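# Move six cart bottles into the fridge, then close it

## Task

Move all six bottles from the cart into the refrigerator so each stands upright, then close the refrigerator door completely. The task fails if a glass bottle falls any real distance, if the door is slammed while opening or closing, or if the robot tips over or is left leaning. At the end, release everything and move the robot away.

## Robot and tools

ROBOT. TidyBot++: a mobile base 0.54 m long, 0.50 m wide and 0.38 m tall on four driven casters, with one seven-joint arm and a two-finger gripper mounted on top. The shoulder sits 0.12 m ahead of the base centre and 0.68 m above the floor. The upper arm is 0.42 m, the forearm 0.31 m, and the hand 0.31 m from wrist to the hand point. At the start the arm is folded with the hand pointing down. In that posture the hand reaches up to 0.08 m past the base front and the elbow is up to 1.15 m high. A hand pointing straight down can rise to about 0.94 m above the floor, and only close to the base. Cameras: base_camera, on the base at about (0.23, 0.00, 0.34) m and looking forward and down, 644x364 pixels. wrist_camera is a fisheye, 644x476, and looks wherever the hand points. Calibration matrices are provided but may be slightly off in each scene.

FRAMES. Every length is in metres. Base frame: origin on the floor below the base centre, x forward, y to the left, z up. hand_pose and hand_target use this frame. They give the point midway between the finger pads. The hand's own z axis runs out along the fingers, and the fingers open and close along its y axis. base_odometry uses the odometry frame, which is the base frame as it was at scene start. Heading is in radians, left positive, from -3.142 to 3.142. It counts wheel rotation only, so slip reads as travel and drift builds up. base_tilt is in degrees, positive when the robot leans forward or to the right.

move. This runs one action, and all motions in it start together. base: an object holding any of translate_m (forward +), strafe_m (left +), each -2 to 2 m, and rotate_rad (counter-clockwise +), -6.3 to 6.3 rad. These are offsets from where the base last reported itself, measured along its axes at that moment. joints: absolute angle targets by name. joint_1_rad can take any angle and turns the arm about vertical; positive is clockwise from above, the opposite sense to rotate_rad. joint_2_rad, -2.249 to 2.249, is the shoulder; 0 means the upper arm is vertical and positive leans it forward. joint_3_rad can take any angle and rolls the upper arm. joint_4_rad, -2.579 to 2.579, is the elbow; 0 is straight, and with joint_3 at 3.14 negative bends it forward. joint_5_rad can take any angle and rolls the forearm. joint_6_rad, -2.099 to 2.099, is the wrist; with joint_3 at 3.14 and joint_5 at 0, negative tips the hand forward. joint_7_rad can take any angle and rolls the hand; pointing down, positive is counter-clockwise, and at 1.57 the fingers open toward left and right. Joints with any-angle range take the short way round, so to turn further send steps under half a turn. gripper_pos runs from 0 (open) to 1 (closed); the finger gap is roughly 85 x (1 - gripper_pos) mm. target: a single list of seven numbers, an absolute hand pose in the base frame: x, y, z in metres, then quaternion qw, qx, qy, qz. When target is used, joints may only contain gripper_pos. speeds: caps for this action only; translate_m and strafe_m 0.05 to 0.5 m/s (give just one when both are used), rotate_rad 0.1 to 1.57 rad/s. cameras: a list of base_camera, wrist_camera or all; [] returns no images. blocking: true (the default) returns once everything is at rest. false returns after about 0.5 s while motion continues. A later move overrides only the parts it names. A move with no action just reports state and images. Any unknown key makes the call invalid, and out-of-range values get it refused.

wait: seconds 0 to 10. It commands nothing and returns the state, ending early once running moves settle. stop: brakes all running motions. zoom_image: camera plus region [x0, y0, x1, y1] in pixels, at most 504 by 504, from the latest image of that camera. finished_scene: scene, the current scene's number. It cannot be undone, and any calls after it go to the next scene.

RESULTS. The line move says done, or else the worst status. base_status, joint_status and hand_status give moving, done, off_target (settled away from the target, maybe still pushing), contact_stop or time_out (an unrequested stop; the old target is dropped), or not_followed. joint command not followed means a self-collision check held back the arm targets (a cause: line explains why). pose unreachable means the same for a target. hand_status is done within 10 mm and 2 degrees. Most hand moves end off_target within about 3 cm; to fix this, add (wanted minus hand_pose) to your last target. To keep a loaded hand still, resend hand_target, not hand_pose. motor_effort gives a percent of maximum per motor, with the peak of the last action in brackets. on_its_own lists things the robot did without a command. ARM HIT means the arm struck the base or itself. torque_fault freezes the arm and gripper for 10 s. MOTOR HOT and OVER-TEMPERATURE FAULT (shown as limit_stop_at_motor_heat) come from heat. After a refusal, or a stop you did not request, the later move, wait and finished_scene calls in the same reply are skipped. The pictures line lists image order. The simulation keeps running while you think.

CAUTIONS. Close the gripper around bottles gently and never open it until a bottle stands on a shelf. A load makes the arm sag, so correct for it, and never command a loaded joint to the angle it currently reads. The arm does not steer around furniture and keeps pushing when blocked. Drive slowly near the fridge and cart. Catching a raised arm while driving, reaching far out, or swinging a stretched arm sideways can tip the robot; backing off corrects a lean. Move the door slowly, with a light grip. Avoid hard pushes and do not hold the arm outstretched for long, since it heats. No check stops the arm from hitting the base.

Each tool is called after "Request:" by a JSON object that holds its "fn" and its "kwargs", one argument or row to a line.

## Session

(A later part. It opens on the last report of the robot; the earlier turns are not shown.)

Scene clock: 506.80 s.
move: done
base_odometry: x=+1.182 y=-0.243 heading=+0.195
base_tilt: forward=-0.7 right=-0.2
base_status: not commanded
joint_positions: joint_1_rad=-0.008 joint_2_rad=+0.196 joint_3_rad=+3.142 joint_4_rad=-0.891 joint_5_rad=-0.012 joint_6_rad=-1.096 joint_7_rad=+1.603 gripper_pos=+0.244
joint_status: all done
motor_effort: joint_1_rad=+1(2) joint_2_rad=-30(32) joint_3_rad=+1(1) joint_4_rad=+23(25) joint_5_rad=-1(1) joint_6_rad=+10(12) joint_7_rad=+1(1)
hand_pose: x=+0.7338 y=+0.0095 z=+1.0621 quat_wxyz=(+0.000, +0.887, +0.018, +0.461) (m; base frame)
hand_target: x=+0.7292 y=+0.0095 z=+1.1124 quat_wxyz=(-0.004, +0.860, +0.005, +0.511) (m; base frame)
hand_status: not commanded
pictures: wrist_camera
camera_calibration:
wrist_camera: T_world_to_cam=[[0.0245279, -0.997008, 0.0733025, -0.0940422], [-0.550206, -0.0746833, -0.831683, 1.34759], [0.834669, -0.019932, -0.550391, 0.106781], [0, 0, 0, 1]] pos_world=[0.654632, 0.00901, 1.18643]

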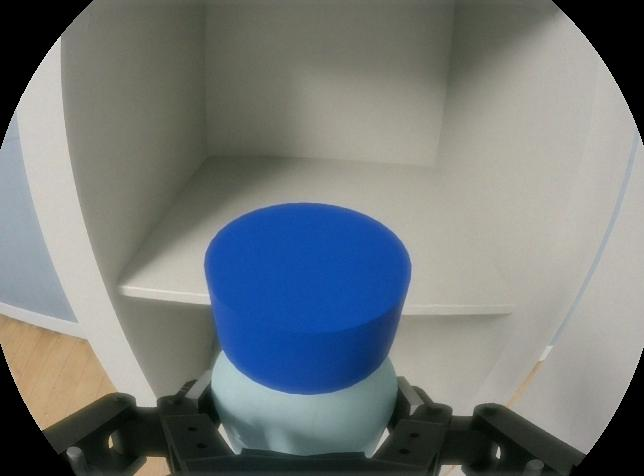

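Request:
{"fn": "move", "kwargs": {
  "base": {"translate_m": 0.4, "strafe_m": 0.015},
  "speeds": {"translate_m": 0.15},
  "cameras": ["base_camera", "wrist_camera"]
}}

Scene clock: 525.57 s.
move: done
base_odometry: x=+1.572 y=-0.151 heading=+0.194
base_tilt: forward=-0.7 right=-0.2
base_status: done
joint_positions: joint_1_rad=-0.008 joint_2_rad=+0.200 joint_3_rad=+3.142 joint_4_rad=-0.891 joint_5_rad=-0.012 joint_6_rad=-1.094 joint_7_rad=+1.603 gripper_pos=+0.244
joint_status: not commanded
motor_effort: joint_1_rad=+0(3) joint_2_rad=-31(34) joint_3_rad=+1(3) joint_4_rad=+23(24) joint_5_rad=-1(2) joint_6_rad=+10(11) joint_7_rad=+0(1)
hand_pose: x=+0.7355 y=+0.0096 z=+1.0600 quat_wxyz=(+0.000, +0.888, +0.018, +0.460) (m; base frame)
hand_target: x=+0.7292 y=+0.0095 z=+1.1124 quat_wxyz=(-0.004, +0.860, +0.005, +0.511) (m; base frame)
hand_status: not commanded
pictures: base_camera, wrist_camera
camera_calibration:
wrist_camera: T_world_to_cam=[[0.0249439, -0.997002, 0.0732398, -0.0940169], [-0.552422, -0.0748075, -0.830201, 1.34686], [0.833191, -0.0197508, -0.552632, 0.107595], [0, 0, 0, 1]] pos_world=[0.65673, 0.00914499, 1.18451]

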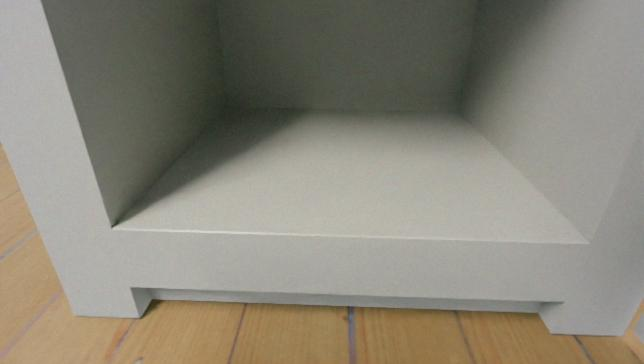

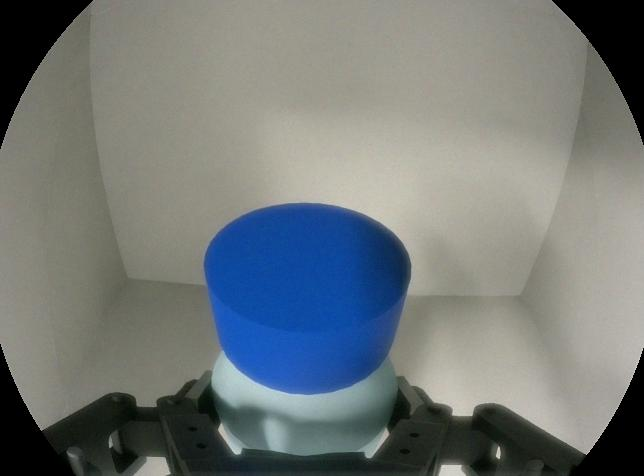

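Request:
{"fn": "move", "kwargs": {
  "base": {"translate_m": 0.143},
  "speeds": {"translate_m": 0.1},
  "cameras": ["wrist_camera"]
}}

Request:
{"fn": "move", "kwargs": {
  "joints": {"joint_1_rad": -0.012, "joint_2_rad": 0.16, "joint_4_rad": -0.935, "joint_6_rad": -1.02},
  "cameras": ["wrist_camera"]
}}

Scene clock: 543.60 s.
move: done
base_odometry: x=+1.713 y=-0.123 heading=+0.194
base_tilt: forward=-0.7 right=-0.2
base_status: done
joint_positions: joint_1_rad=-0.008 joint_2_rad=+0.202 joint_3_rad=+3.142 joint_4_rad=-0.891 joint_5_rad=-0.012 joint_6_rad=-1.094 joint_7_rad=+1.603 gripper_pos=+0.244
joint_status: not commanded
motor_effort: joint_1_rad=+0(2) joint_2_rad=-31(34) joint_3_rad=+1(3) joint_4_rad=+24(24) joint_5_rad=-1(2) joint_6_rad=+11(11) joint_7_rad=+0(1)
hand_pose: x=+0.7364 y=+0.0096 z=+1.0589 quat_wxyz=(+0.000, +0.888, +0.018, +0.460) (m; base frame)
hand_target: x=+0.7292 y=+0.0095 z=+1.1124 quat_wxyz=(-0.004, +0.860, +0.005, +0.511) (m; base frame)
hand_status: not commanded
pictures: wrist_camera
camera_calibration:
wrist_camera: T_world_to_cam=[[0.0250333, -0.997002, 0.0732139, -0.0939923], [-0.553523, -0.0748093, -0.829467, 1.34649], [0.832457, -0.0197613, -0.553737, 0.10795], [0, 0, 0, 1]] pos_world=[0.657803, 0.0091528, 1.18353]

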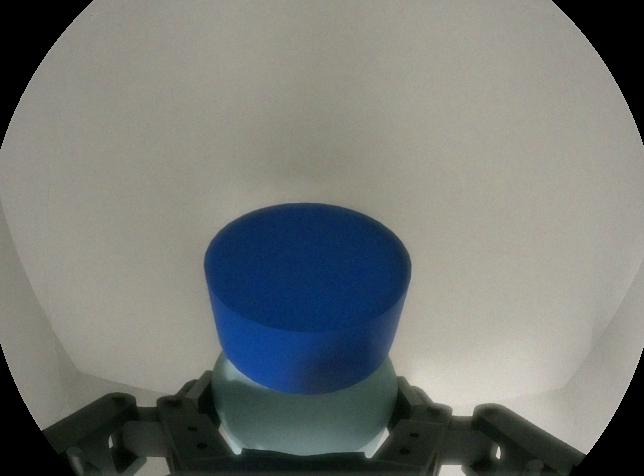

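Scene clock: 544.47 s.
move: off_target
base_odometry: x=+1.713 y=-0.123 heading=+0.194
base_tilt: forward=-0.7 right=-0.2
base_status: not commanded
joint_positions: joint_1_rad=-0.008 joint_2_rad=+0.202 joint_3_rad=+3.142 joint_4_rad=-0.940 joint_5_rad=-0.012 joint_6_rad=-1.068 joint_7_rad=+1.603 gripper_pos=+0.244
joint_status: joint_2_rad off_target (ended at +0.202, target +0.160); the others done
motor_effort: joint_1_rad=+0(1) joint_2_rad=-31(33) joint_3_rad=+1(1) joint_4_rad=+24(25) joint_5_rad=-1(1) joint_6_rad=+10(11) joint_7_rad=+0(1)
hand_pose: x=+0.7389 y=+0.0096 z=+1.0394 quat_wxyz=(-0.001, +0.893, +0.018, +0.449) (m; base frame)
hand_target: x=+0.7317 y=+0.0096 z=+1.0800 quat_wxyz=(-0.004, +0.871, +0.005, +0.491) (m; base frame)
hand_status: not commanded
pictures: wrist_camera
camera_calibration:
wrist_camera: T_world_to_cam=[[0.0264324, -0.997006, 0.0726687, -0.0931196], [-0.572482, -0.0746903, -0.816508, 1.33221], [0.819491, -0.0200192, -0.572742, 0.124402], [0, 0, 0, 1]] pos_world=[0.663183, 0.00915312, 1.16578]

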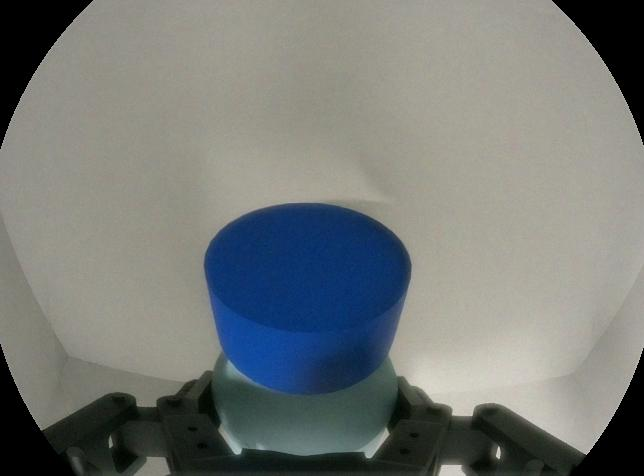

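Request:
{"fn": "move", "kwargs": {
  "joints": {"joint_1_rad": -0.012, "joint_2_rad": 0.158, "joint_4_rad": -0.985, "joint_6_rad": -0.97},
  "cameras": []
}}

Request:
{"fn": "move", "kwargs": {
  "joints": {"joint_1_rad": -0.012, "joint_2_rad": 0.156, "joint_4_rad": -1.015, "joint_6_rad": -0.94},
  "cameras": []
}}

Request:
{"fn": "move", "kwargs": {
  "joints": {"joint_1_rad": -0.012, "joint_2_rad": 0.154, "joint_4_rad": -1.04, "joint_6_rad": -0.915},
  "cameras": ["wrist_camera"]
}}

Scene clock: 551.53 s.
move: off_target
base_odometry: x=+1.713 y=-0.123 heading=+0.194
base_tilt: forward=-0.7 right=-0.2
base_status: not commanded
joint_positions: joint_1_rad=-0.008 joint_2_rad=+0.202 joint_3_rad=+3.142 joint_4_rad=-0.986 joint_5_rad=-0.012 joint_6_rad=-1.018 joint_7_rad=+1.603 gripper_pos=+0.244
joint_status: joint_2_rad off_target (ended at +0.202, target +0.158); the others done
motor_effort: joint_1_rad=+0(1) joint_2_rad=-31(33) joint_3_rad=+1(1) joint_4_rad=+24(26) joint_5_rad=-1(1) joint_6_rad=+10(11) joint_7_rad=+0(1)
hand_pose: x=+0.7454 y=+0.0096 z=+1.0269 quat_wxyz=(-0.001, +0.892, +0.017, +0.451) (m; base frame)
hand_target: x=+0.7378 y=+0.0096 z=+1.0671 quat_wxyz=(-0.004, +0.871, +0.005, +0.492) (m; base frame)
hand_status: not commanded
pictures: none
No camera images: "cameras" was empty.

Scene clock: 552.20 s.
move: off_target
base_odometry: x=+1.713 y=-0.123 heading=+0.194
base_tilt: forward=-0.7 right=-0.2
base_status: not commanded
joint_positions: joint_1_rad=-0.008 joint_2_rad=+0.202 joint_3_rad=+3.142 joint_4_rad=-1.015 joint_5_rad=-0.012 joint_6_rad=-0.986 joint_7_rad=+1.603 gripper_pos=+0.244
joint_status: joint_2_rad off_target (ended at +0.202, target +0.156); the others done
motor_effort: joint_1_rad=+0(1) joint_2_rad=-32(33) joint_3_rad=+1(1) joint_4_rad=+24(25) joint_5_rad=-1(1) joint_6_rad=+10(11) joint_7_rad=+0(1)
hand_pose: x=+0.7491 y=+0.0095 z=+1.0189 quat_wxyz=(-0.001, +0.892, +0.017, +0.452) (m; base frame)
hand_target: x=+0.7408 y=+0.0097 z=+1.0597 quat_wxyz=(-0.004, +0.870, +0.005, +0.493) (m; base frame)
hand_status: not commanded
pictures: none
No camera images: "cameras" was empty.

Scene clock: 552.83 s.
move: off_target
base_odometry: x=+1.713 y=-0.123 heading=+0.194
base_tilt: forward=-0.7 right=-0.2
base_status: not commanded
joint_positions: joint_1_rad=-0.008 joint_2_rad=+0.202 joint_3_rad=+3.142 joint_4_rad=-1.040 joint_5_rad=-0.012 joint_6_rad=-0.961 joint_7_rad=+1.603 gripper_pos=+0.244
joint_status: joint_2_rad off_target (ended at +0.202, target +0.154); the others done
motor_effort: joint_1_rad=+1(1) joint_2_rad=-31(33) joint_3_rad=+1(2) joint_4_rad=+24(25) joint_5_rad=-1(1) joint_6_rad=+10(11) joint_7_rad=+0(1)
hand_pose: x=+0.7518 y=+0.0095 z=+1.0118 quat_wxyz=(-0.001, +0.892, +0.017, +0.452) (m; base frame)
hand_target: x=+0.7430 y=+0.0097 z=+1.0537 quat_wxyz=(-0.004, +0.870, +0.005, +0.494) (m; base frame)
hand_status: not commanded
pictures: wrist_camera
camera_calibration:
wrist_camera: T_world_to_cam=[[0.0247499, -0.997075, 0.0723092, -0.0899386], [-0.567097, -0.0735703, -0.820359, 1.31689], [0.823279, -0.0207025, -0.567259, 0.0896531], [0, 0, 0, 1]] pos_world=[0.675223, 0.00906478, 1.13769]

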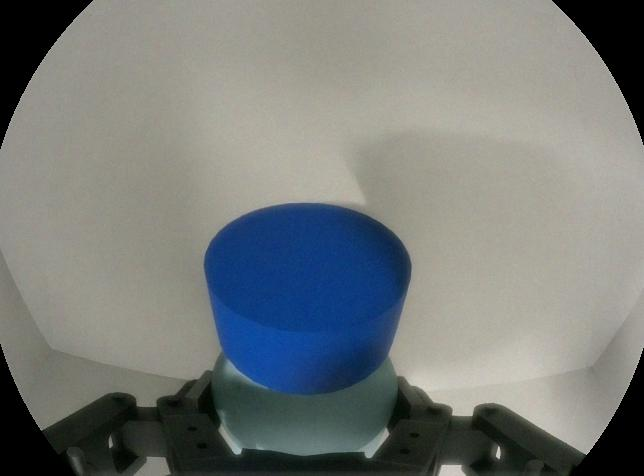

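Request:
{"fn": "move", "kwargs": {
  "base": {"translate_m": -0.015},
  "speeds": {"translate_m": 0.05},
  "joints": {"joint_1_rad": -0.012, "joint_2_rad": 0.152, "joint_4_rad": -1.055, "joint_6_rad": -0.9},
  "cameras": []
}}

Request:
{"fn": "move", "kwargs": {
  "joints": {"joint_1_rad": -0.012, "joint_2_rad": 0.150, "joint_4_rad": -1.072, "joint_6_rad": -0.883},
  "cameras": []
}}

Request:
{"fn": "move", "kwargs": {
  "joints": {"joint_1_rad": -0.012, "joint_2_rad": 0.149, "joint_4_rad": -1.085, "joint_6_rad": -0.868},
  "cameras": ["wrist_camera"]
}}

Scene clock: 565.13 s.
move: off_target
base_odometry: x=+1.698 y=-0.126 heading=+0.194
base_tilt: forward=-0.7 right=-0.2
base_status: done
joint_positions: joint_1_rad=-0.008 joint_2_rad=+0.201 joint_3_rad=+3.142 joint_4_rad=-1.054 joint_5_rad=-0.012 joint_6_rad=-0.944 joint_7_rad=+1.603 gripper_pos=+0.244
joint_status: joint_2_rad off_target (ended at +0.201, target +0.152); the others done
motor_effort: joint_1_rad=+0(1) joint_2_rad=-32(35) joint_3_rad=+1(1) joint_4_rad=+23(26) joint_5_rad=-1(1) joint_6_rad=+11(11) joint_7_rad=+1(1)
hand_pose: x=+0.7533 y=+0.0095 z=+1.0088 quat_wxyz=(+0.000, +0.891, +0.017, +0.454) (m; base frame)
hand_target: x=+0.7440 y=+0.0097 z=+1.0506 quat_wxyz=(-0.004, +0.869, +0.005, +0.495) (m; base frame)
hand_status: not commanded
pictures: none
No camera images: "cameras" was empty.

Scene clock: 565.73 s.
move: off_target
base_odometry: x=+1.698 y=-0.126 heading=+0.194
base_tilt: forward=-0.7 right=-0.2
base_status: not commanded
joint_positions: joint_1_rad=-0.008 joint_2_rad=+0.200 joint_3_rad=+3.142 joint_4_rad=-1.071 joint_5_rad=-0.012 joint_6_rad=-0.928 joint_7_rad=+1.603 gripper_pos=+0.244
joint_status: joint_2_rad off_target (ended at +0.200, target +0.150); the others done
motor_effort: joint_1_rad=+0(1) joint_2_rad=-32(33) joint_3_rad=+1(1) joint_4_rad=+25(25) joint_5_rad=-1(1) joint_6_rad=+11(11) joint_7_rad=+0(1)
hand_pose: x=+0.7548 y=+0.0094 z=+1.0035 quat_wxyz=(+0.000, +0.891, +0.017, +0.454) (m; base frame)
hand_target: x=+0.7451 y=+0.0098 z=+1.0468 quat_wxyz=(-0.004, +0.869, +0.005, +0.495) (m; base frame)
hand_status: not commanded
pictures: none
No camera images: "cameras" was empty.

Scene clock: 566.27 s.
move: off_target
base_odometry: x=+1.698 y=-0.126 heading=+0.194
base_tilt: forward=-0.7 right=-0.2
base_status: not commanded
joint_positions: joint_1_rad=-0.008 joint_2_rad=+0.199 joint_3_rad=+3.142 joint_4_rad=-1.080 joint_5_rad=-0.012 joint_6_rad=-0.913 joint_7_rad=+1.603 gripper_pos=+0.244
joint_status: joint_2_rad off_target (ended at +0.199, target +0.149); the others done
motor_effort: joint_1_rad=+0(2) joint_2_rad=-32(33) joint_3_rad=+1(2) joint_4_rad=+24(25) joint_5_rad=-1(1) joint_6_rad=+10(11) joint_7_rad=+0(1)
hand_pose: x=+0.7562 y=+0.0094 z=+1.0034 quat_wxyz=(+0.000, +0.889, +0.017, +0.457) (m; base frame)
hand_target: x=+0.7465 y=+0.0098 z=+1.0441 quat_wxyz=(-0.004, +0.868, +0.005, +0.497) (m; base frame)
hand_status: not commanded
pictures: wrist_camera
camera_calibration:
wrist_camera: T_world_to_cam=[[0.0234457, -0.997107, 0.0722996, -0.0885167], [-0.558562, -0.073044, -0.82624, 1.31194], [0.829131, -0.0210121, -0.558659, 0.0681859], [0, 0, 0, 1]] pos_world=[0.678341, 0.00900148, 1.12847]

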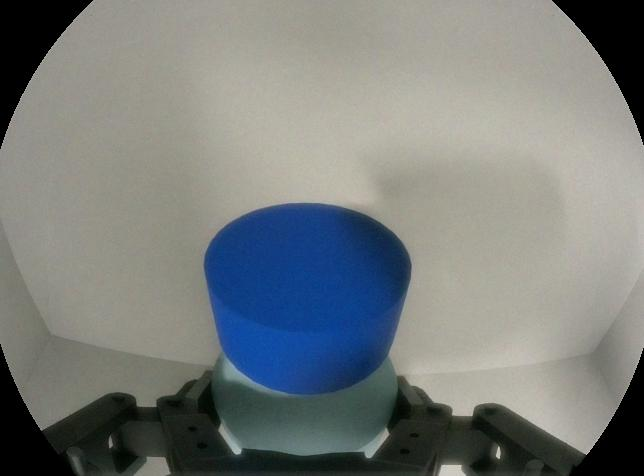

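Request:
{"fn": "move", "kwargs": {
  "joints": {"joint_1_rad": -0.012, "joint_2_rad": 0.149, "joint_4_rad": -1.10, "joint_6_rad": -0.853},
  "cameras": []
}}

Request:
{"fn": "move", "kwargs": {
  "joints": {"joint_1_rad": -0.012, "joint_2_rad": 0.149, "joint_4_rad": -1.115, "joint_6_rad": -0.845},
  "cameras": ["wrist_camera"]
}}

Scene clock: 571.20 s.
move: off_target
base_odometry: x=+1.698 y=-0.126 heading=+0.194
base_tilt: forward=-0.7 right=-0.2
base_status: not commanded
joint_positions: joint_1_rad=-0.008 joint_2_rad=+0.195 joint_3_rad=+3.142 joint_4_rad=-1.091 joint_5_rad=-0.012 joint_6_rad=-0.898 joint_7_rad=+1.603 gripper_pos=+0.244
joint_status: joint_2_rad off_target (ended at +0.195, target +0.149); the others done
motor_effort: joint_1_rad=+1(2) joint_2_rad=-30(32) joint_3_rad=+1(2) joint_4_rad=+24(25) joint_5_rad=-1(1) joint_6_rad=+10(11) joint_7_rad=+1(1)
hand_pose: x=+0.7568 y=+0.0094 z=+1.0033 quat_wxyz=(+0.000, +0.888, +0.017, +0.460) (m; base frame)
hand_target: x=+0.7480 y=+0.0098 z=+1.0396 quat_wxyz=(-0.004, +0.868, +0.005, +0.497) (m; base frame)
hand_status: not commanded
pictures: none
No camera images: "cameras" was empty.

Scene clock: 571.73 s.
move: off_target
base_odometry: x=+1.698 y=-0.126 heading=+0.194
base_tilt: forward=-0.7 right=-0.2
base_status: not commanded
joint_positions: joint_1_rad=-0.008 joint_2_rad=+0.191 joint_3_rad=+3.142 joint_4_rad=-1.101 joint_5_rad=-0.012 joint_6_rad=-0.887 joint_7_rad=+1.603 gripper_pos=+0.244
joint_status: joint_2_rad off_target (ended at +0.191, target +0.149); the others done
motor_effort: joint_1_rad=+1(2) joint_2_rad=-28(29) joint_3_rad=+1(2) joint_4_rad=+22(23) joint_5_rad=+0(1) joint_6_rad=+10(11) joint_7_rad=+1(1)
hand_pose: x=+0.7564 y=+0.0094 z=+1.0034 quat_wxyz=(+0.000, +0.886, +0.016, +0.463) (m; base frame)
hand_target: x=+0.7483 y=+0.0098 z=+1.0333 quat_wxyz=(-0.004, +0.870, +0.005, +0.494) (m; base frame)
hand_status: not commanded
pictures: wrist_camera
camera_calibration:
wrist_camera: T_world_to_cam=[[0.0222182, -0.997128, 0.0724006, -0.0877553], [-0.547922, -0.0727187, -0.833363, 1.31115], [0.836235, -0.021154, -0.547964, 0.0519365], [0, 0, 0, 1]] pos_world=[0.676927, 0.00894067, 1.12748]

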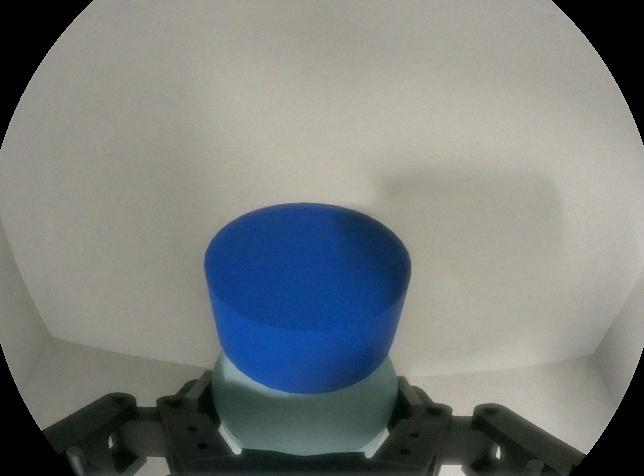

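Request:
{"fn": "move", "kwargs": {
  "joints": {"gripper_pos": 0.0},
  "cameras": ["wrist_camera"]
}}

Scene clock: 578.87 s.
move: done
base_odometry: x=+1.698 y=-0.126 heading=+0.194
base_tilt: forward=-0.7 right=-0.2
base_status: not commanded
joint_positions: joint_1_rad=-0.008 joint_2_rad=+0.186 joint_3_rad=+3.142 joint_4_rad=-1.102 joint_5_rad=-0.012 joint_6_rad=-0.873 joint_7_rad=+1.603 gripper_pos=+0.000
joint_status: all done
motor_effort: joint_1_rad=+0(1) joint_2_rad=-28(31) joint_3_rad=+1(2) joint_4_rad=+20(24) joint_5_rad=-1(1) joint_6_rad=+8(10) joint_7_rad=+0(1)
hand_pose: x=+0.7573 y=+0.0093 z=+1.0099 quat_wxyz=(+0.000, +0.882, +0.016, +0.471) (m; base frame)
hand_target: x=+0.7483 y=+0.0098 z=+1.0333 quat_wxyz=(-0.004, +0.870, +0.005, +0.494) (m; base frame)
hand_status: not commanded
pictures: wrist_camera
camera_calibration:
wrist_camera: T_world_to_cam=[[0.0206987, -0.997146, 0.0726038, -0.0873282], [-0.532268, -0.0724631, -0.843469, 1.3154], [0.846323, -0.0211859, -0.532249, 0.0312878], [0, 0, 0, 1]] pos_world=[0.675471, 0.00890153, 1.13249]

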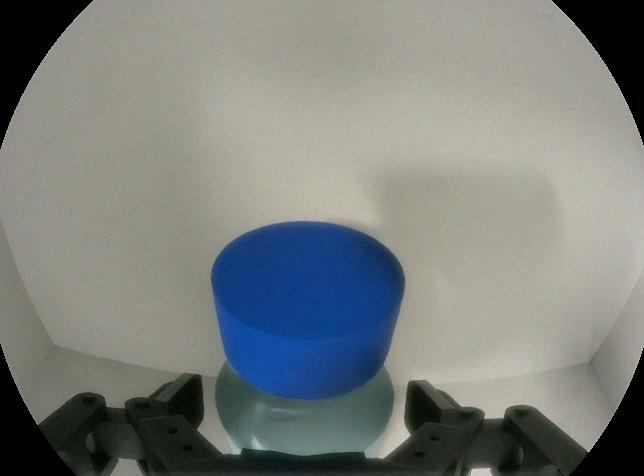

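Request:
{"fn": "move", "kwargs": {
  "base": {"translate_m": -0.12},
  "speeds": {"translate_m": 0.1},
  "cameras": ["wrist_camera"]
}}

Scene clock: 584.03 s.
move: done
base_odometry: x=+1.580 y=-0.149 heading=+0.194
base_tilt: forward=-0.7 right=-0.2
base_status: done
joint_positions: joint_1_rad=-0.008 joint_2_rad=+0.175 joint_3_rad=+3.142 joint_4_rad=-1.102 joint_5_rad=-0.012 joint_6_rad=-0.873 joint_7_rad=+1.603 gripper_pos=+0.000
joint_status: not commanded
motor_effort: joint_1_rad=+0(2) joint_2_rad=-27(31) joint_3_rad=+1(2) joint_4_rad=+21(22) joint_5_rad=-1(1) joint_6_rad=+8(8) joint_7_rad=+0(1)
hand_pose: x=+0.7537 y=+0.0093 z=+1.0169 quat_wxyz=(+0.000, +0.879, +0.016, +0.476) (m; base frame)
hand_target: x=+0.7483 y=+0.0098 z=+1.0333 quat_wxyz=(-0.004, +0.870, +0.005, +0.494) (m; base frame)
hand_status: not commanded
pictures: wrist_camera
camera_calibration:
wrist_camera: T_world_to_cam=[[0.0198838, -0.997153, 0.0727367, -0.0873153], [-0.522809, -0.072382, -0.849371, 1.31828], [0.852218, -0.0211387, -0.52276, 0.0239641], [0, 0, 0, 1]] pos_world=[0.670522, 0.00885973, 1.13859]

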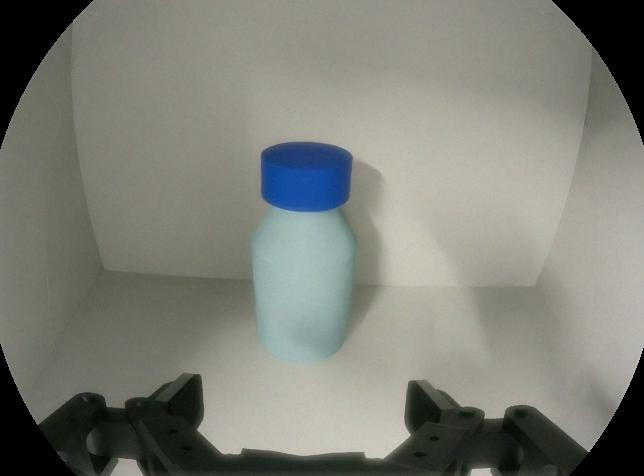

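Request:
{"fn": "move", "kwargs": {
  "base": {"translate_m": -0.5},
  "speeds": {"translate_m": 0.25},
  "cameras": ["base_camera"]
}}

Scene clock: 625.57 s.
move: done
base_odometry: x=+1.089 y=-0.245 heading=+0.194
base_tilt: forward=-0.7 right=-0.2
base_status: done
joint_positions: joint_1_rad=-0.008 joint_2_rad=+0.170 joint_3_rad=+3.142 joint_4_rad=-1.102 joint_5_rad=-0.012 joint_6_rad=-0.873 joint_7_rad=+1.603 gripper_pos=+0.000
joint_status: not commanded
motor_effort: joint_1_rad=+0(2) joint_2_rad=-27(31) joint_3_rad=+1(2) joint_4_rad=+22(22) joint_5_rad=-1(1) joint_6_rad=+7(9) joint_7_rad=+0(1)
hand_pose: x=+0.7521 y=+0.0093 z=+1.0201 quat_wxyz=(+0.000, +0.878, +0.016, +0.478) (m; base frame)
hand_target: x=+0.7483 y=+0.0098 z=+1.0333 quat_wxyz=(-0.004, +0.870, +0.005, +0.494) (m; base frame)
hand_status: not commanded
pictures: base_camera

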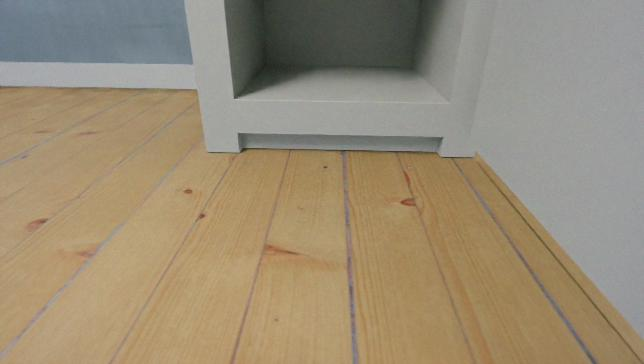

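Request:
{"fn": "move", "kwargs": {
  "base": {"translate_m": -0.35},
  "speeds": {"translate_m": 0.4},
  "joints": {"joint_1_rad": -0.012, "joint_2_rad": -0.2, "joint_3_rad": 3.14, "joint_4_rad": -1.35, "joint_5_rad": 0, "joint_6_rad": -1.0, "joint_7_rad": 1.57},
  "cameras": ["base_camera"]
}}

Request:
{"fn": "move", "kwargs": {
  "base": {"translate_m": -1.11, "strafe_m": 0.136, "rotate_rad": -1.282},
  "speeds": {"translate_m": 0.4, "rotate_rad": 0.6},
  "cameras": ["base_camera", "wrist_camera"]
}}

Scene clock: 649.83 s.
move: done
base_odometry: x=+0.746 y=-0.312 heading=+0.194
base_tilt: forward=-0.7 right=-0.2
base_status: done
joint_positions: joint_1_rad=-0.008 joint_2_rad=-0.205 joint_3_rad=+3.142 joint_4_rad=-1.326 joint_5_rad=-0.012 joint_6_rad=-0.960 joint_7_rad=+1.603 gripper_pos=+0.000
joint_status: all done
motor_effort: joint_1_rad=+0(3) joint_2_rad=-12(32) joint_3_rad=+1(2) joint_4_rad=+20(22) joint_5_rad=-1(3) joint_6_rad=+8(9) joint_7_rad=+0(1)
hand_pose: x=+0.5881 y=+0.0081 z=+1.0784 quat_wxyz=(+0.000, +0.863, +0.017, +0.506) (m; base frame)
hand_target: x=+0.5828 y=+0.0078 z=+1.0522 quat_wxyz=(-0.003, +0.880, +0.006, +0.476) (m; base frame)
hand_status: not commanded
pictures: base_camera

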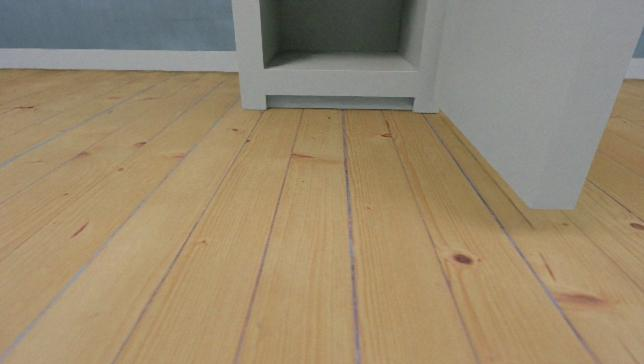

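Scene clock: 653.80 s.
move: done
base_odometry: x=-0.370 y=-0.392 heading=-1.089
base_tilt: forward=-0.7 right=-0.2
base_status: done
joint_positions: joint_1_rad=-0.009 joint_2_rad=-0.199 joint_3_rad=+3.141 joint_4_rad=-1.328 joint_5_rad=-0.012 joint_6_rad=-0.960 joint_7_rad=+1.603 gripper_pos=+0.000
joint_status: not commanded
motor_effort: joint_1_rad=+0(3) joint_2_rad=-12(16) joint_3_rad=+1(5) joint_4_rad=+20(21) joint_5_rad=-1(2) joint_6_rad=+8(9) joint_7_rad=+0(1)
hand_pose: x=+0.5903 y=+0.0087 z=+1.0744 quat_wxyz=(+0.000, +0.865, +0.017, +0.502) (m; base frame)
hand_target: x=+0.5828 y=+0.0078 z=+1.0522 quat_wxyz=(-0.003, +0.880, +0.006, +0.476) (m; base frame)
hand_status: not commanded
pictures: base_camera, wrist_camera
camera_calibration:
wrist_camera: T_world_to_cam=[[0.0174774, -0.997125, 0.0737334, -0.0885056], [-0.470624, -0.0732687, -0.879287, 1.28292], [0.882161, -0.0193331, -0.470551, 0.11945], [0, 0, 0, 1]] pos_world=[0.499946, 0.00805624, 1.19079]

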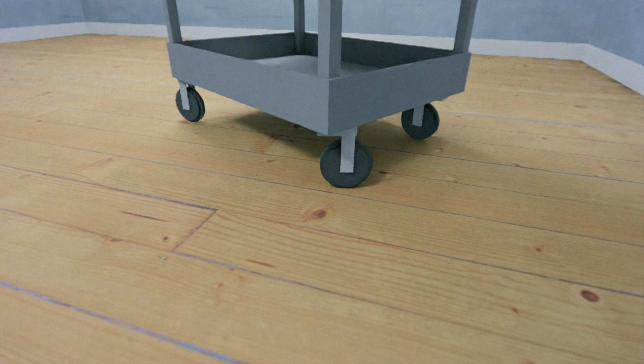

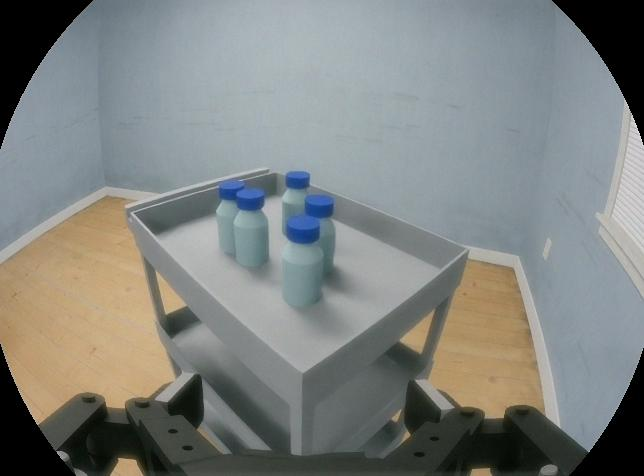

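Request:
{"fn": "move", "kwargs": {
  "base": {"translate_m": 0.2, "strafe_m": 0.012},
  "speeds": {"translate_m": 0.2},
  "joints": {"joint_1_rad": -0.012, "joint_2_rad": 0.088, "joint_3_rad": 3.14, "joint_4_rad": -1.245, "joint_5_rad": 0, "joint_6_rad": -0.79, "joint_7_rad": 1.57, "gripper_pos": 0},
  "cameras": ["wrist_camera"]
}}

Scene clock: 671.03 s.
move: done
base_odometry: x=-0.267 y=-0.564 heading=-1.090
base_tilt: forward=-0.7 right=-0.2
base_status: done
joint_positions: joint_1_rad=-0.009 joint_2_rad=+0.101 joint_3_rad=+3.141 joint_4_rad=-1.269 joint_5_rad=-0.012 joint_6_rad=-0.823 joint_7_rad=+1.603 gripper_pos=+0.000
joint_status: all done
motor_effort: joint_1_rad=+0(1) joint_2_rad=-24(30) joint_3_rad=+1(3) joint_4_rad=+21(24) joint_5_rad=-1(2) joint_6_rad=+7(9) joint_7_rad=+0(1)
hand_pose: x=+0.7224 y=+0.0095 z=+0.9816 quat_wxyz=(-0.001, +0.889, +0.017, +0.457) (m; base frame)
hand_target: x=+0.7264 y=+0.0095 z=+1.0117 quat_wxyz=(-0.004, +0.873, +0.006, +0.488) (m; base frame)
hand_status: not commanded
pictures: wrist_camera
camera_calibration:
wrist_camera: T_world_to_cam=[[0.0234557, -0.997136, 0.0719029, -0.08568], [-0.559148, -0.0727061, -0.825874, 1.27514], [0.828736, -0.0208329, -0.559252, 0.0849289], [0, 0, 0, 1]] pos_world=[0.644618, 0.00904521, 1.10676]

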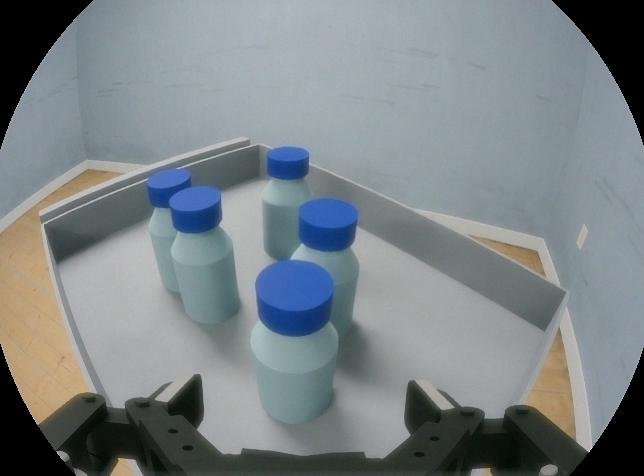

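Request:
{"fn": "move", "kwargs": {
  "base": {"translate_m": 0.095, "strafe_m": 0.011},
  "speeds": {"translate_m": 0.1},
  "cameras": ["wrist_camera"]
}}

Scene clock: 687.63 s.
move: done
base_odometry: x=-0.213 y=-0.643 heading=-1.090
base_tilt: forward=-0.7 right=-0.2
base_status: done
joint_positions: joint_1_rad=-0.009 joint_2_rad=+0.101 joint_3_rad=+3.141 joint_4_rad=-1.268 joint_5_rad=-0.012 joint_6_rad=-0.820 joint_7_rad=+1.603 gripper_pos=+0.000
joint_status: not commanded
motor_effort: joint_1_rad=+0(2) joint_2_rad=-24(28) joint_3_rad=+1(3) joint_4_rad=+21(22) joint_5_rad=-1(1) joint_6_rad=+7(8) joint_7_rad=+0(1)
hand_pose: x=+0.7229 y=+0.0095 z=+0.9826 quat_wxyz=(-0.001, +0.889, +0.017, +0.458) (m; base frame)
hand_target: x=+0.7264 y=+0.0095 z=+1.0117 quat_wxyz=(-0.004, +0.873, +0.006, +0.488) (m; base frame)
hand_status: not commanded
pictures: wrist_camera
camera_calibration:
wrist_camera: T_world_to_cam=[[0.0231979, -0.997139, 0.0719425, -0.0856194], [-0.556528, -0.0726611, -0.827646, 1.27611], [0.830505, -0.0208384, -0.556621, 0.0812007], [0, 0, 0, 1]] pos_world=[0.644741, 0.00904144, 1.10753]

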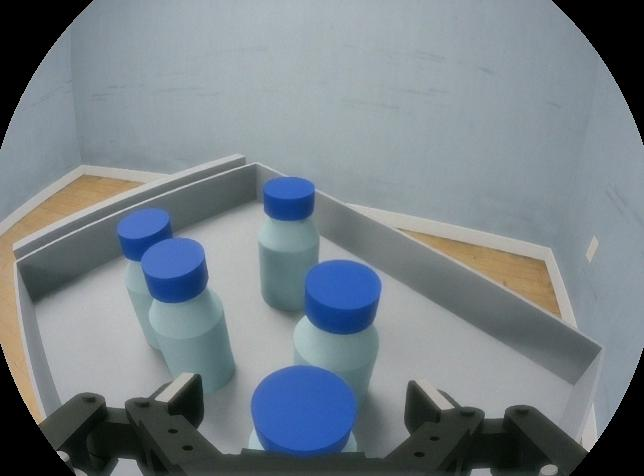

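Request:
{"fn": "move", "kwargs": {
  "joints": {"joint_1_rad": -0.012, "joint_2_rad": 0.078, "joint_3_rad": 3.14, "joint_4_rad": -1.478, "joint_5_rad": 0, "joint_6_rad": -0.618, "joint_7_rad": 1.57, "gripper_pos": 0},
  "cameras": ["wrist_camera"]
}}

Scene clock: 692.77 s.
move: done
base_odometry: x=-0.213 y=-0.643 heading=-1.090
base_tilt: forward=-0.7 right=-0.2
base_status: not commanded
joint_positions: joint_1_rad=-0.009 joint_2_rad=+0.101 joint_3_rad=+3.141 joint_4_rad=-1.459 joint_5_rad=-0.012 joint_6_rad=-0.654 joint_7_rad=+1.603 gripper_pos=+0.000
joint_status: all done
motor_effort: joint_1_rad=+0(2) joint_2_rad=-25(27) joint_3_rad=+1(2) joint_4_rad=+22(24) joint_5_rad=-1(2) joint_6_rad=+7(8) joint_7_rad=+0(1)
hand_pose: x=+0.7249 y=+0.0091 z=+0.9173 quat_wxyz=(+0.000, +0.894, +0.016, +0.448) (m; base frame)
hand_target: x=+0.7224 y=+0.0095 z=+0.9294 quat_wxyz=(-0.003, +0.885, +0.006, +0.465) (m; base frame)
hand_status: not commanded
pictures: wrist_camera
camera_calibration:
wrist_camera: T_world_to_cam=[[0.0228946, -0.997185, 0.0713962, -0.0806863], [-0.576074, -0.0715255, -0.814262, 1.225], [0.817077, -0.0224872, -0.57609, 0.0707701], [0, 0, 0, 1]] pos_world=[0.649711, 0.00875075, 1.044]

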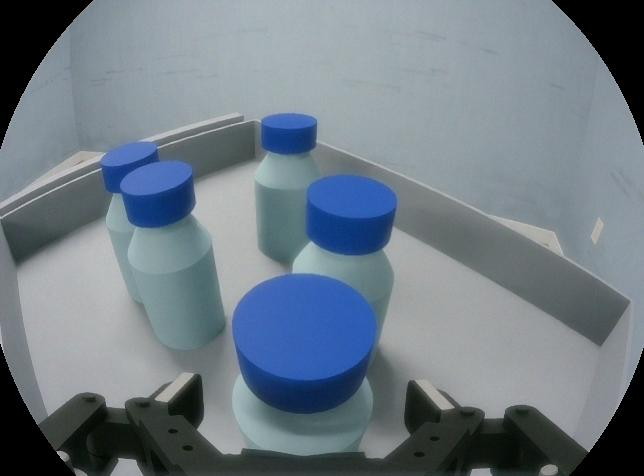

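Request:
{"fn": "move", "kwargs": {
  "joints": {"joint_1_rad": -0.012, "joint_2_rad": 0.079, "joint_3_rad": 3.14, "joint_4_rad": -1.515, "joint_5_rad": 0, "joint_6_rad": -0.58, "joint_7_rad": 1.57, "gripper_pos": 0},
  "cameras": ["wrist_camera"]
}}

Scene clock: 699.07 s.
move: done
base_odometry: x=-0.213 y=-0.643 heading=-1.090
base_tilt: forward=-0.7 right=-0.2
base_status: not commanded
joint_positions: joint_1_rad=-0.009 joint_2_rad=+0.101 joint_3_rad=+3.141 joint_4_rad=-1.496 joint_5_rad=-0.012 joint_6_rad=-0.610 joint_7_rad=+1.603 gripper_pos=+0.000
joint_status: all done
motor_effort: joint_1_rad=+0(2) joint_2_rad=-25(26) joint_3_rad=+1(2) joint_4_rad=+22(23) joint_5_rad=-1(2) joint_6_rad=+7(8) joint_7_rad=+1(1)
hand_pose: x=+0.7260 y=+0.0089 z=+0.9071 quat_wxyz=(+0.000, +0.893, +0.015, +0.450) (m; base frame)
hand_target: x=+0.7227 y=+0.0095 z=+0.9174 quat_wxyz=(-0.003, +0.885, +0.006, +0.465) (m; base frame)
hand_status: not commanded
pictures: wrist_camera
camera_calibration:
wrist_camera: T_world_to_cam=[[0.0219408, -0.997201, 0.0714817, -0.07949], [-0.571176, -0.0711845, -0.817735, 1.21689], [0.820535, -0.0228868, -0.571139, 0.0570609], [0, 0, 0, 1]] pos_world=[0.649983, 0.00866227, 1.03337]

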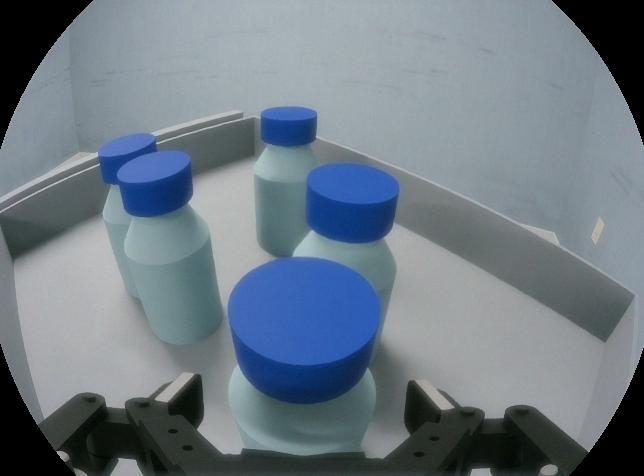

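Request:
{"fn": "move", "kwargs": {
  "base": {"translate_m": 0.015},
  "speeds": {"translate_m": 0.05},
  "joints": {"joint_1_rad": -0.012, "joint_2_rad": 0.08, "joint_3_rad": 3.14, "joint_4_rad": -1.548, "joint_5_rad": 0, "joint_6_rad": -0.545, "joint_7_rad": 1.57, "gripper_pos": 0},
  "cameras": ["wrist_camera"]
}}

Scene clock: 706.03 s.
move: done
base_odometry: x=-0.206 y=-0.657 heading=-1.090
base_tilt: forward=-0.7 right=-0.2
base_status: done
joint_positions: joint_1_rad=-0.009 joint_2_rad=+0.100 joint_3_rad=+3.141 joint_4_rad=-1.528 joint_5_rad=-0.012 joint_6_rad=-0.575 joint_7_rad=+1.603 gripper_pos=+0.000
joint_status: all done
motor_effort: joint_1_rad=+0(2) joint_2_rad=-25(28) joint_3_rad=+1(3) joint_4_rad=+21(23) joint_5_rad=-1(2) joint_6_rad=+7(8) joint_7_rad=+0(1)
hand_pose: x=+0.7260 y=+0.0088 z=+0.8986 quat_wxyz=(+0.000, +0.892, +0.015, +0.452) (m; base frame)
hand_target: x=+0.7229 y=+0.0095 z=+0.9069 quat_wxyz=(-0.003, +0.885, +0.006, +0.466) (m; base frame)
hand_status: not commanded
pictures: wrist_camera
camera_calibration:
wrist_camera: T_world_to_cam=[[0.0211676, -0.997212, 0.0715603, -0.0785014], [-0.567303, -0.0709178, -0.82045, 1.20955], [0.823237, -0.0232295, -0.567223, 0.0466869], [0, 0, 0, 1]] pos_world=[0.649412, 0.00858095, 1.02448]

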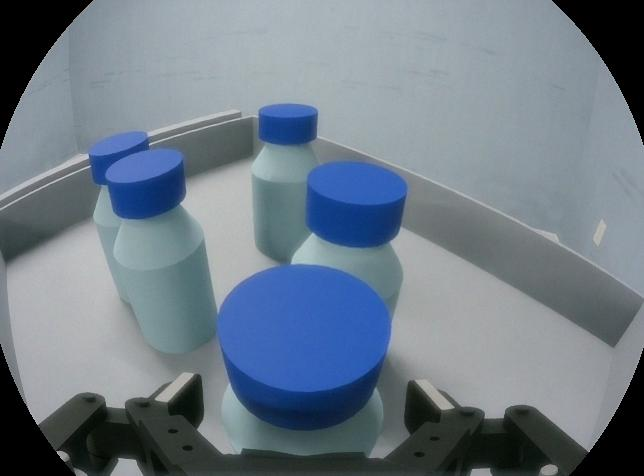

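Request:
{"fn": "move", "kwargs": {
  "joints": {"joint_1_rad": -0.012, "joint_2_rad": 0.081, "joint_3_rad": 3.14, "joint_4_rad": -1.58, "joint_5_rad": 0, "joint_6_rad": -0.51, "joint_7_rad": 1.57, "gripper_pos": 0},
  "cameras": []
}}

Request:
{"fn": "move", "kwargs": {
  "joints": {"joint_1_rad": -0.012, "joint_2_rad": 0.083, "joint_3_rad": 3.14, "joint_4_rad": -1.622, "joint_5_rad": 0, "joint_6_rad": -0.468, "joint_7_rad": 1.57, "gripper_pos": 0},
  "cameras": ["wrist_camera"]
}}

Scene clock: 711.87 s.
move: done
base_odometry: x=-0.206 y=-0.657 heading=-1.090
base_tilt: forward=-0.7 right=-0.2
base_status: not commanded
joint_positions: joint_1_rad=-0.009 joint_2_rad=+0.100 joint_3_rad=+3.141 joint_4_rad=-1.561 joint_5_rad=-0.012 joint_6_rad=-0.539 joint_7_rad=+1.603 gripper_pos=+0.000
joint_status: all done
motor_effort: joint_1_rad=+0(1) joint_2_rad=-25(26) joint_3_rad=+1(2) joint_4_rad=+21(22) joint_5_rad=-1(2) joint_6_rad=+7(8) joint_7_rad=+0(1)
hand_pose: x=+0.7258 y=+0.0087 z=+0.8891 quat_wxyz=(+0.000, +0.891, +0.015, +0.454) (m; base frame)
hand_target: x=+0.7229 y=+0.0095 z=+0.8971 quat_wxyz=(-0.003, +0.885, +0.006, +0.466) (m; base frame)
hand_status: not commanded
pictures: none
No camera images: "cameras" was empty.

Scene clock: 712.57 s.
move: done
base_odometry: x=-0.206 y=-0.657 heading=-1.090
base_tilt: forward=-0.7 right=-0.2
base_status: not commanded
joint_positions: joint_1_rad=-0.009 joint_2_rad=+0.100 joint_3_rad=+3.141 joint_4_rad=-1.603 joint_5_rad=-0.012 joint_6_rad=-0.498 joint_7_rad=+1.603 gripper_pos=+0.000
joint_status: all done
motor_effort: joint_1_rad=+0(2) joint_2_rad=-25(26) joint_3_rad=+1(2) joint_4_rad=+21(23) joint_5_rad=-1(2) joint_6_rad=+7(8) joint_7_rad=+0(1)
hand_pose: x=+0.7240 y=+0.0086 z=+0.8753 quat_wxyz=(+0.000, +0.891, +0.015, +0.453) (m; base frame)
hand_target: x=+0.7219 y=+0.0095 z=+0.8827 quat_wxyz=(-0.003, +0.885, +0.006, +0.466) (m; base frame)
hand_status: not commanded
pictures: wrist_camera
camera_calibration:
wrist_camera: T_world_to_cam=[[0.0201631, -0.997225, 0.0716619, -0.0764208], [-0.566382, -0.0704589, -0.821125, 1.18924], [0.823896, -0.0240316, -0.566231, 0.0338178], [0, 0, 0, 1]] pos_world=[0.647242, 0.00839649, 1.00114]

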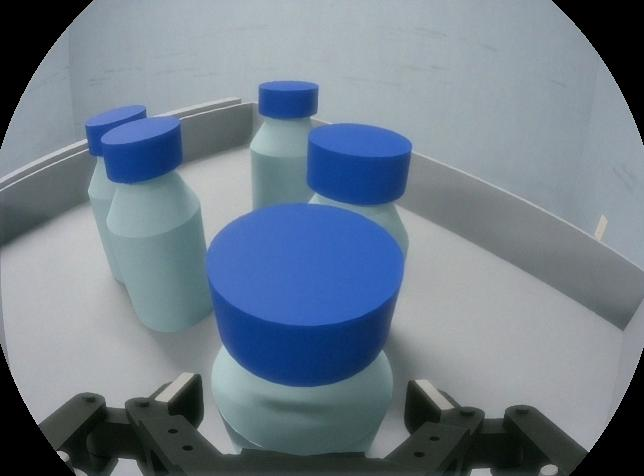

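Request:
{"fn": "move", "kwargs": {
  "base": {"translate_m": 0.004},
  "speeds": {"translate_m": 0.05},
  "joints": {"joint_1_rad": -0.012, "joint_2_rad": 0.084, "joint_3_rad": 3.14, "joint_4_rad": -1.634, "joint_5_rad": 0, "joint_6_rad": -0.456, "joint_7_rad": 1.57, "gripper_pos": 0},
  "cameras": []
}}

Request:
{"fn": "move", "kwargs": {
  "joints": {"gripper_pos": 0.6},
  "cameras": ["wrist_camera"]
}}

Scene clock: 719.00 s.
move: done
base_odometry: x=-0.204 y=-0.660 heading=-1.089
base_tilt: forward=-0.7 right=-0.2
base_status: done
joint_positions: joint_1_rad=-0.009 joint_2_rad=+0.100 joint_3_rad=+3.141 joint_4_rad=-1.613 joint_5_rad=-0.012 joint_6_rad=-0.485 joint_7_rad=+1.603 gripper_pos=+0.000
joint_status: all done
motor_effort: joint_1_rad=+0(1) joint_2_rad=-25(28) joint_3_rad=+1(3) joint_4_rad=+21(22) joint_5_rad=-1(2) joint_6_rad=+7(8) joint_7_rad=+0(1)
hand_pose: x=+0.7241 y=+0.0085 z=+0.8732 quat_wxyz=(+0.000, +0.891, +0.015, +0.454) (m; base frame)
hand_target: x=+0.7215 y=+0.0095 z=+0.8784 quat_wxyz=(-0.003, +0.885, +0.006, +0.465) (m; base frame)
hand_status: not commanded
pictures: none
No camera images: "cameras" was empty.

Scene clock: 719.87 s.
move: off_target
base_odometry: x=-0.204 y=-0.660 heading=-1.089
base_tilt: forward=-0.7 right=-0.2
base_status: not commanded
joint_positions: joint_1_rad=-0.009 joint_2_rad=+0.099 joint_3_rad=+3.141 joint_4_rad=-1.613 joint_5_rad=-0.012 joint_6_rad=-0.484 joint_7_rad=+1.603 gripper_pos=+0.245
joint_status: gripper_pos off_target (ended at +0.245, target +0.600)
motor_effort: joint_1_rad=+1(1) joint_2_rad=-23(25) joint_3_rad=+2(2) joint_4_rad=+20(22) joint_5_rad=+0(1) joint_6_rad=+8(8) joint_7_rad=+1(1)
hand_pose: x=+0.7242 y=+0.0086 z=+0.8740 quat_wxyz=(+0.000, +0.890, +0.015, +0.455) (m; base frame)
hand_target: x=+0.7215 y=+0.0095 z=+0.8784 quat_wxyz=(-0.003, +0.885, +0.006, +0.465) (m; base frame)
hand_status: not commanded
pictures: wrist_camera
camera_calibration:
wrist_camera: T_world_to_cam=[[0.0197557, -0.997228, 0.0717415, -0.0760603], [-0.561969, -0.0704234, -0.824155, 1.18769], [0.826922, -0.0240347, -0.561802, 0.0268696], [0, 0, 0, 1]] pos_world=[0.64673, 0.00843773, 0.999395]

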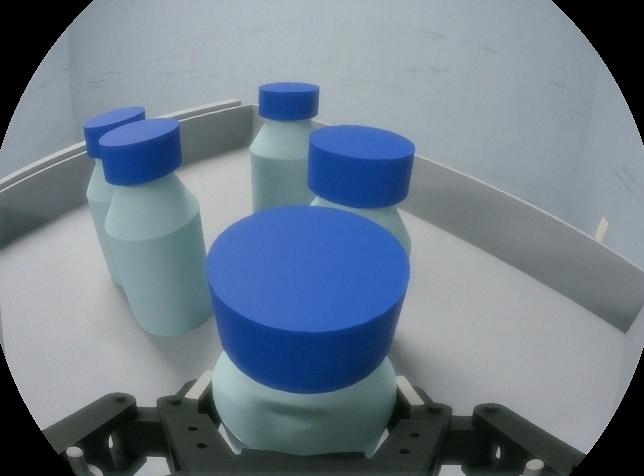

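Request:
{"fn": "move", "kwargs": {
  "joints": {"joint_1_rad": -0.012, "joint_2_rad": 0.08, "joint_3_rad": 3.14, "joint_4_rad": -1.42, "joint_5_rad": 0, "joint_6_rad": -0.68, "joint_7_rad": 1.57, "gripper_pos": 0.6},
  "cameras": ["wrist_camera"]
}}

Scene clock: 724.67 s.
move: off_target
base_odometry: x=-0.204 y=-0.660 heading=-1.089
base_tilt: forward=-0.7 right=-0.2
base_status: not commanded
joint_positions: joint_1_rad=-0.009 joint_2_rad=+0.106 joint_3_rad=+3.141 joint_4_rad=-1.457 joint_5_rad=-0.012 joint_6_rad=-0.653 joint_7_rad=+1.603 gripper_pos=+0.245
joint_status: gripper_pos off_target (ended at +0.245, target +0.600); the others done
motor_effort: joint_1_rad=+0(2) joint_2_rad=-29(30) joint_3_rad=+1(2) joint_4_rad=+25(26) joint_5_rad=-1(2) joint_6_rad=+10(11) joint_7_rad=+0(1)
hand_pose: x=+0.7265 y=+0.0092 z=+0.9153 quat_wxyz=(+0.000, +0.895, +0.016, +0.446) (m; base frame)
hand_target: x=+0.7214 y=+0.0095 z=+0.9453 quat_wxyz=(-0.003, +0.887, +0.006, +0.462) (m; base frame)
hand_status: not commanded
pictures: wrist_camera
camera_calibration:
wrist_camera: T_world_to_cam=[[0.0232155, -0.997181, 0.0713545, -0.0806762], [-0.578188, -0.0716185, -0.812754, 1.22443], [0.815573, -0.0223878, -0.578221, 0.0714032], [0, 0, 0, 1]] pos_world=[0.651592, 0.00884194, 1.04221]

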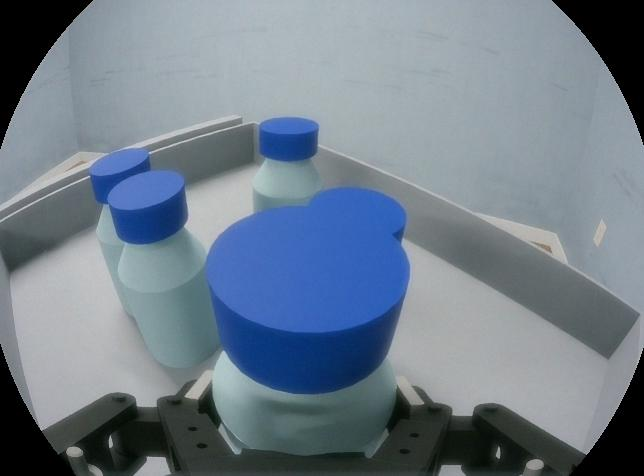

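Request:
{"fn": "move", "kwargs": {
  "joints": {"joint_1_rad": -0.012, "joint_2_rad": 0.10, "joint_3_rad": 3.14, "joint_4_rad": -1.05, "joint_5_rad": 0, "joint_6_rad": -0.95, "joint_7_rad": 1.57, "gripper_pos": 0.6},
  "cameras": ["wrist_camera"]
}}

Scene clock: 747.47 s.
move: off_target
base_odometry: x=-0.204 y=-0.660 heading=-1.089
base_tilt: forward=-0.7 right=-0.2
base_status: not commanded
joint_positions: joint_1_rad=-0.009 joint_2_rad=+0.110 joint_3_rad=+3.141 joint_4_rad=-1.091 joint_5_rad=-0.012 joint_6_rad=-0.922 joint_7_rad=+1.603 gripper_pos=+0.245
joint_status: joint_4_rad off_target (ended at -1.091, target -1.050); gripper_pos off_target (ended at +0.245, target +0.600); the others done
motor_effort: joint_1_rad=+0(2) joint_2_rad=-28(31) joint_3_rad=+1(2) joint_4_rad=+24(27) joint_5_rad=-1(3) joint_6_rad=+11(11) joint_7_rad=+0(2)
hand_pose: x=+0.7233 y=+0.0098 z=+1.0506 quat_wxyz=(+0.000, +0.873, +0.017, +0.488) (m; base frame)
hand_target: x=+0.7166 y=+0.0094 z=+1.0717 quat_wxyz=(-0.004, +0.867, +0.006, +0.498) (m; base frame)
hand_status: not commanded
pictures: wrist_camera
camera_calibration:
wrist_camera: T_world_to_cam=[[0.0196291, -0.99713, 0.0731182, -0.0888405], [-0.499448, -0.073133, -0.863252, 1.32872], [0.866122, -0.0195739, -0.49945, 0.0329457], [0, 0, 0, 1]] pos_world=[0.636834, 0.00923255, 1.16997]

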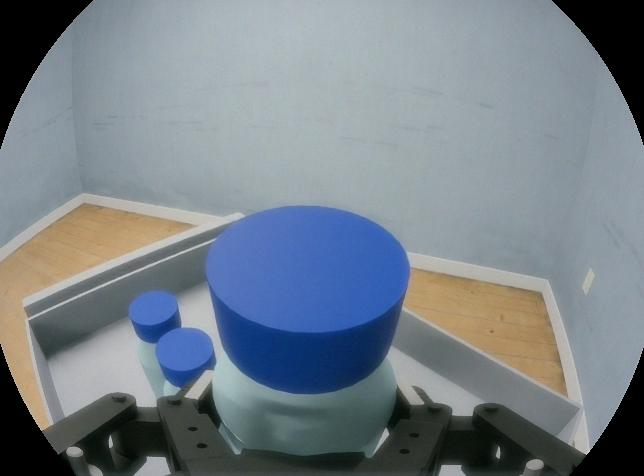

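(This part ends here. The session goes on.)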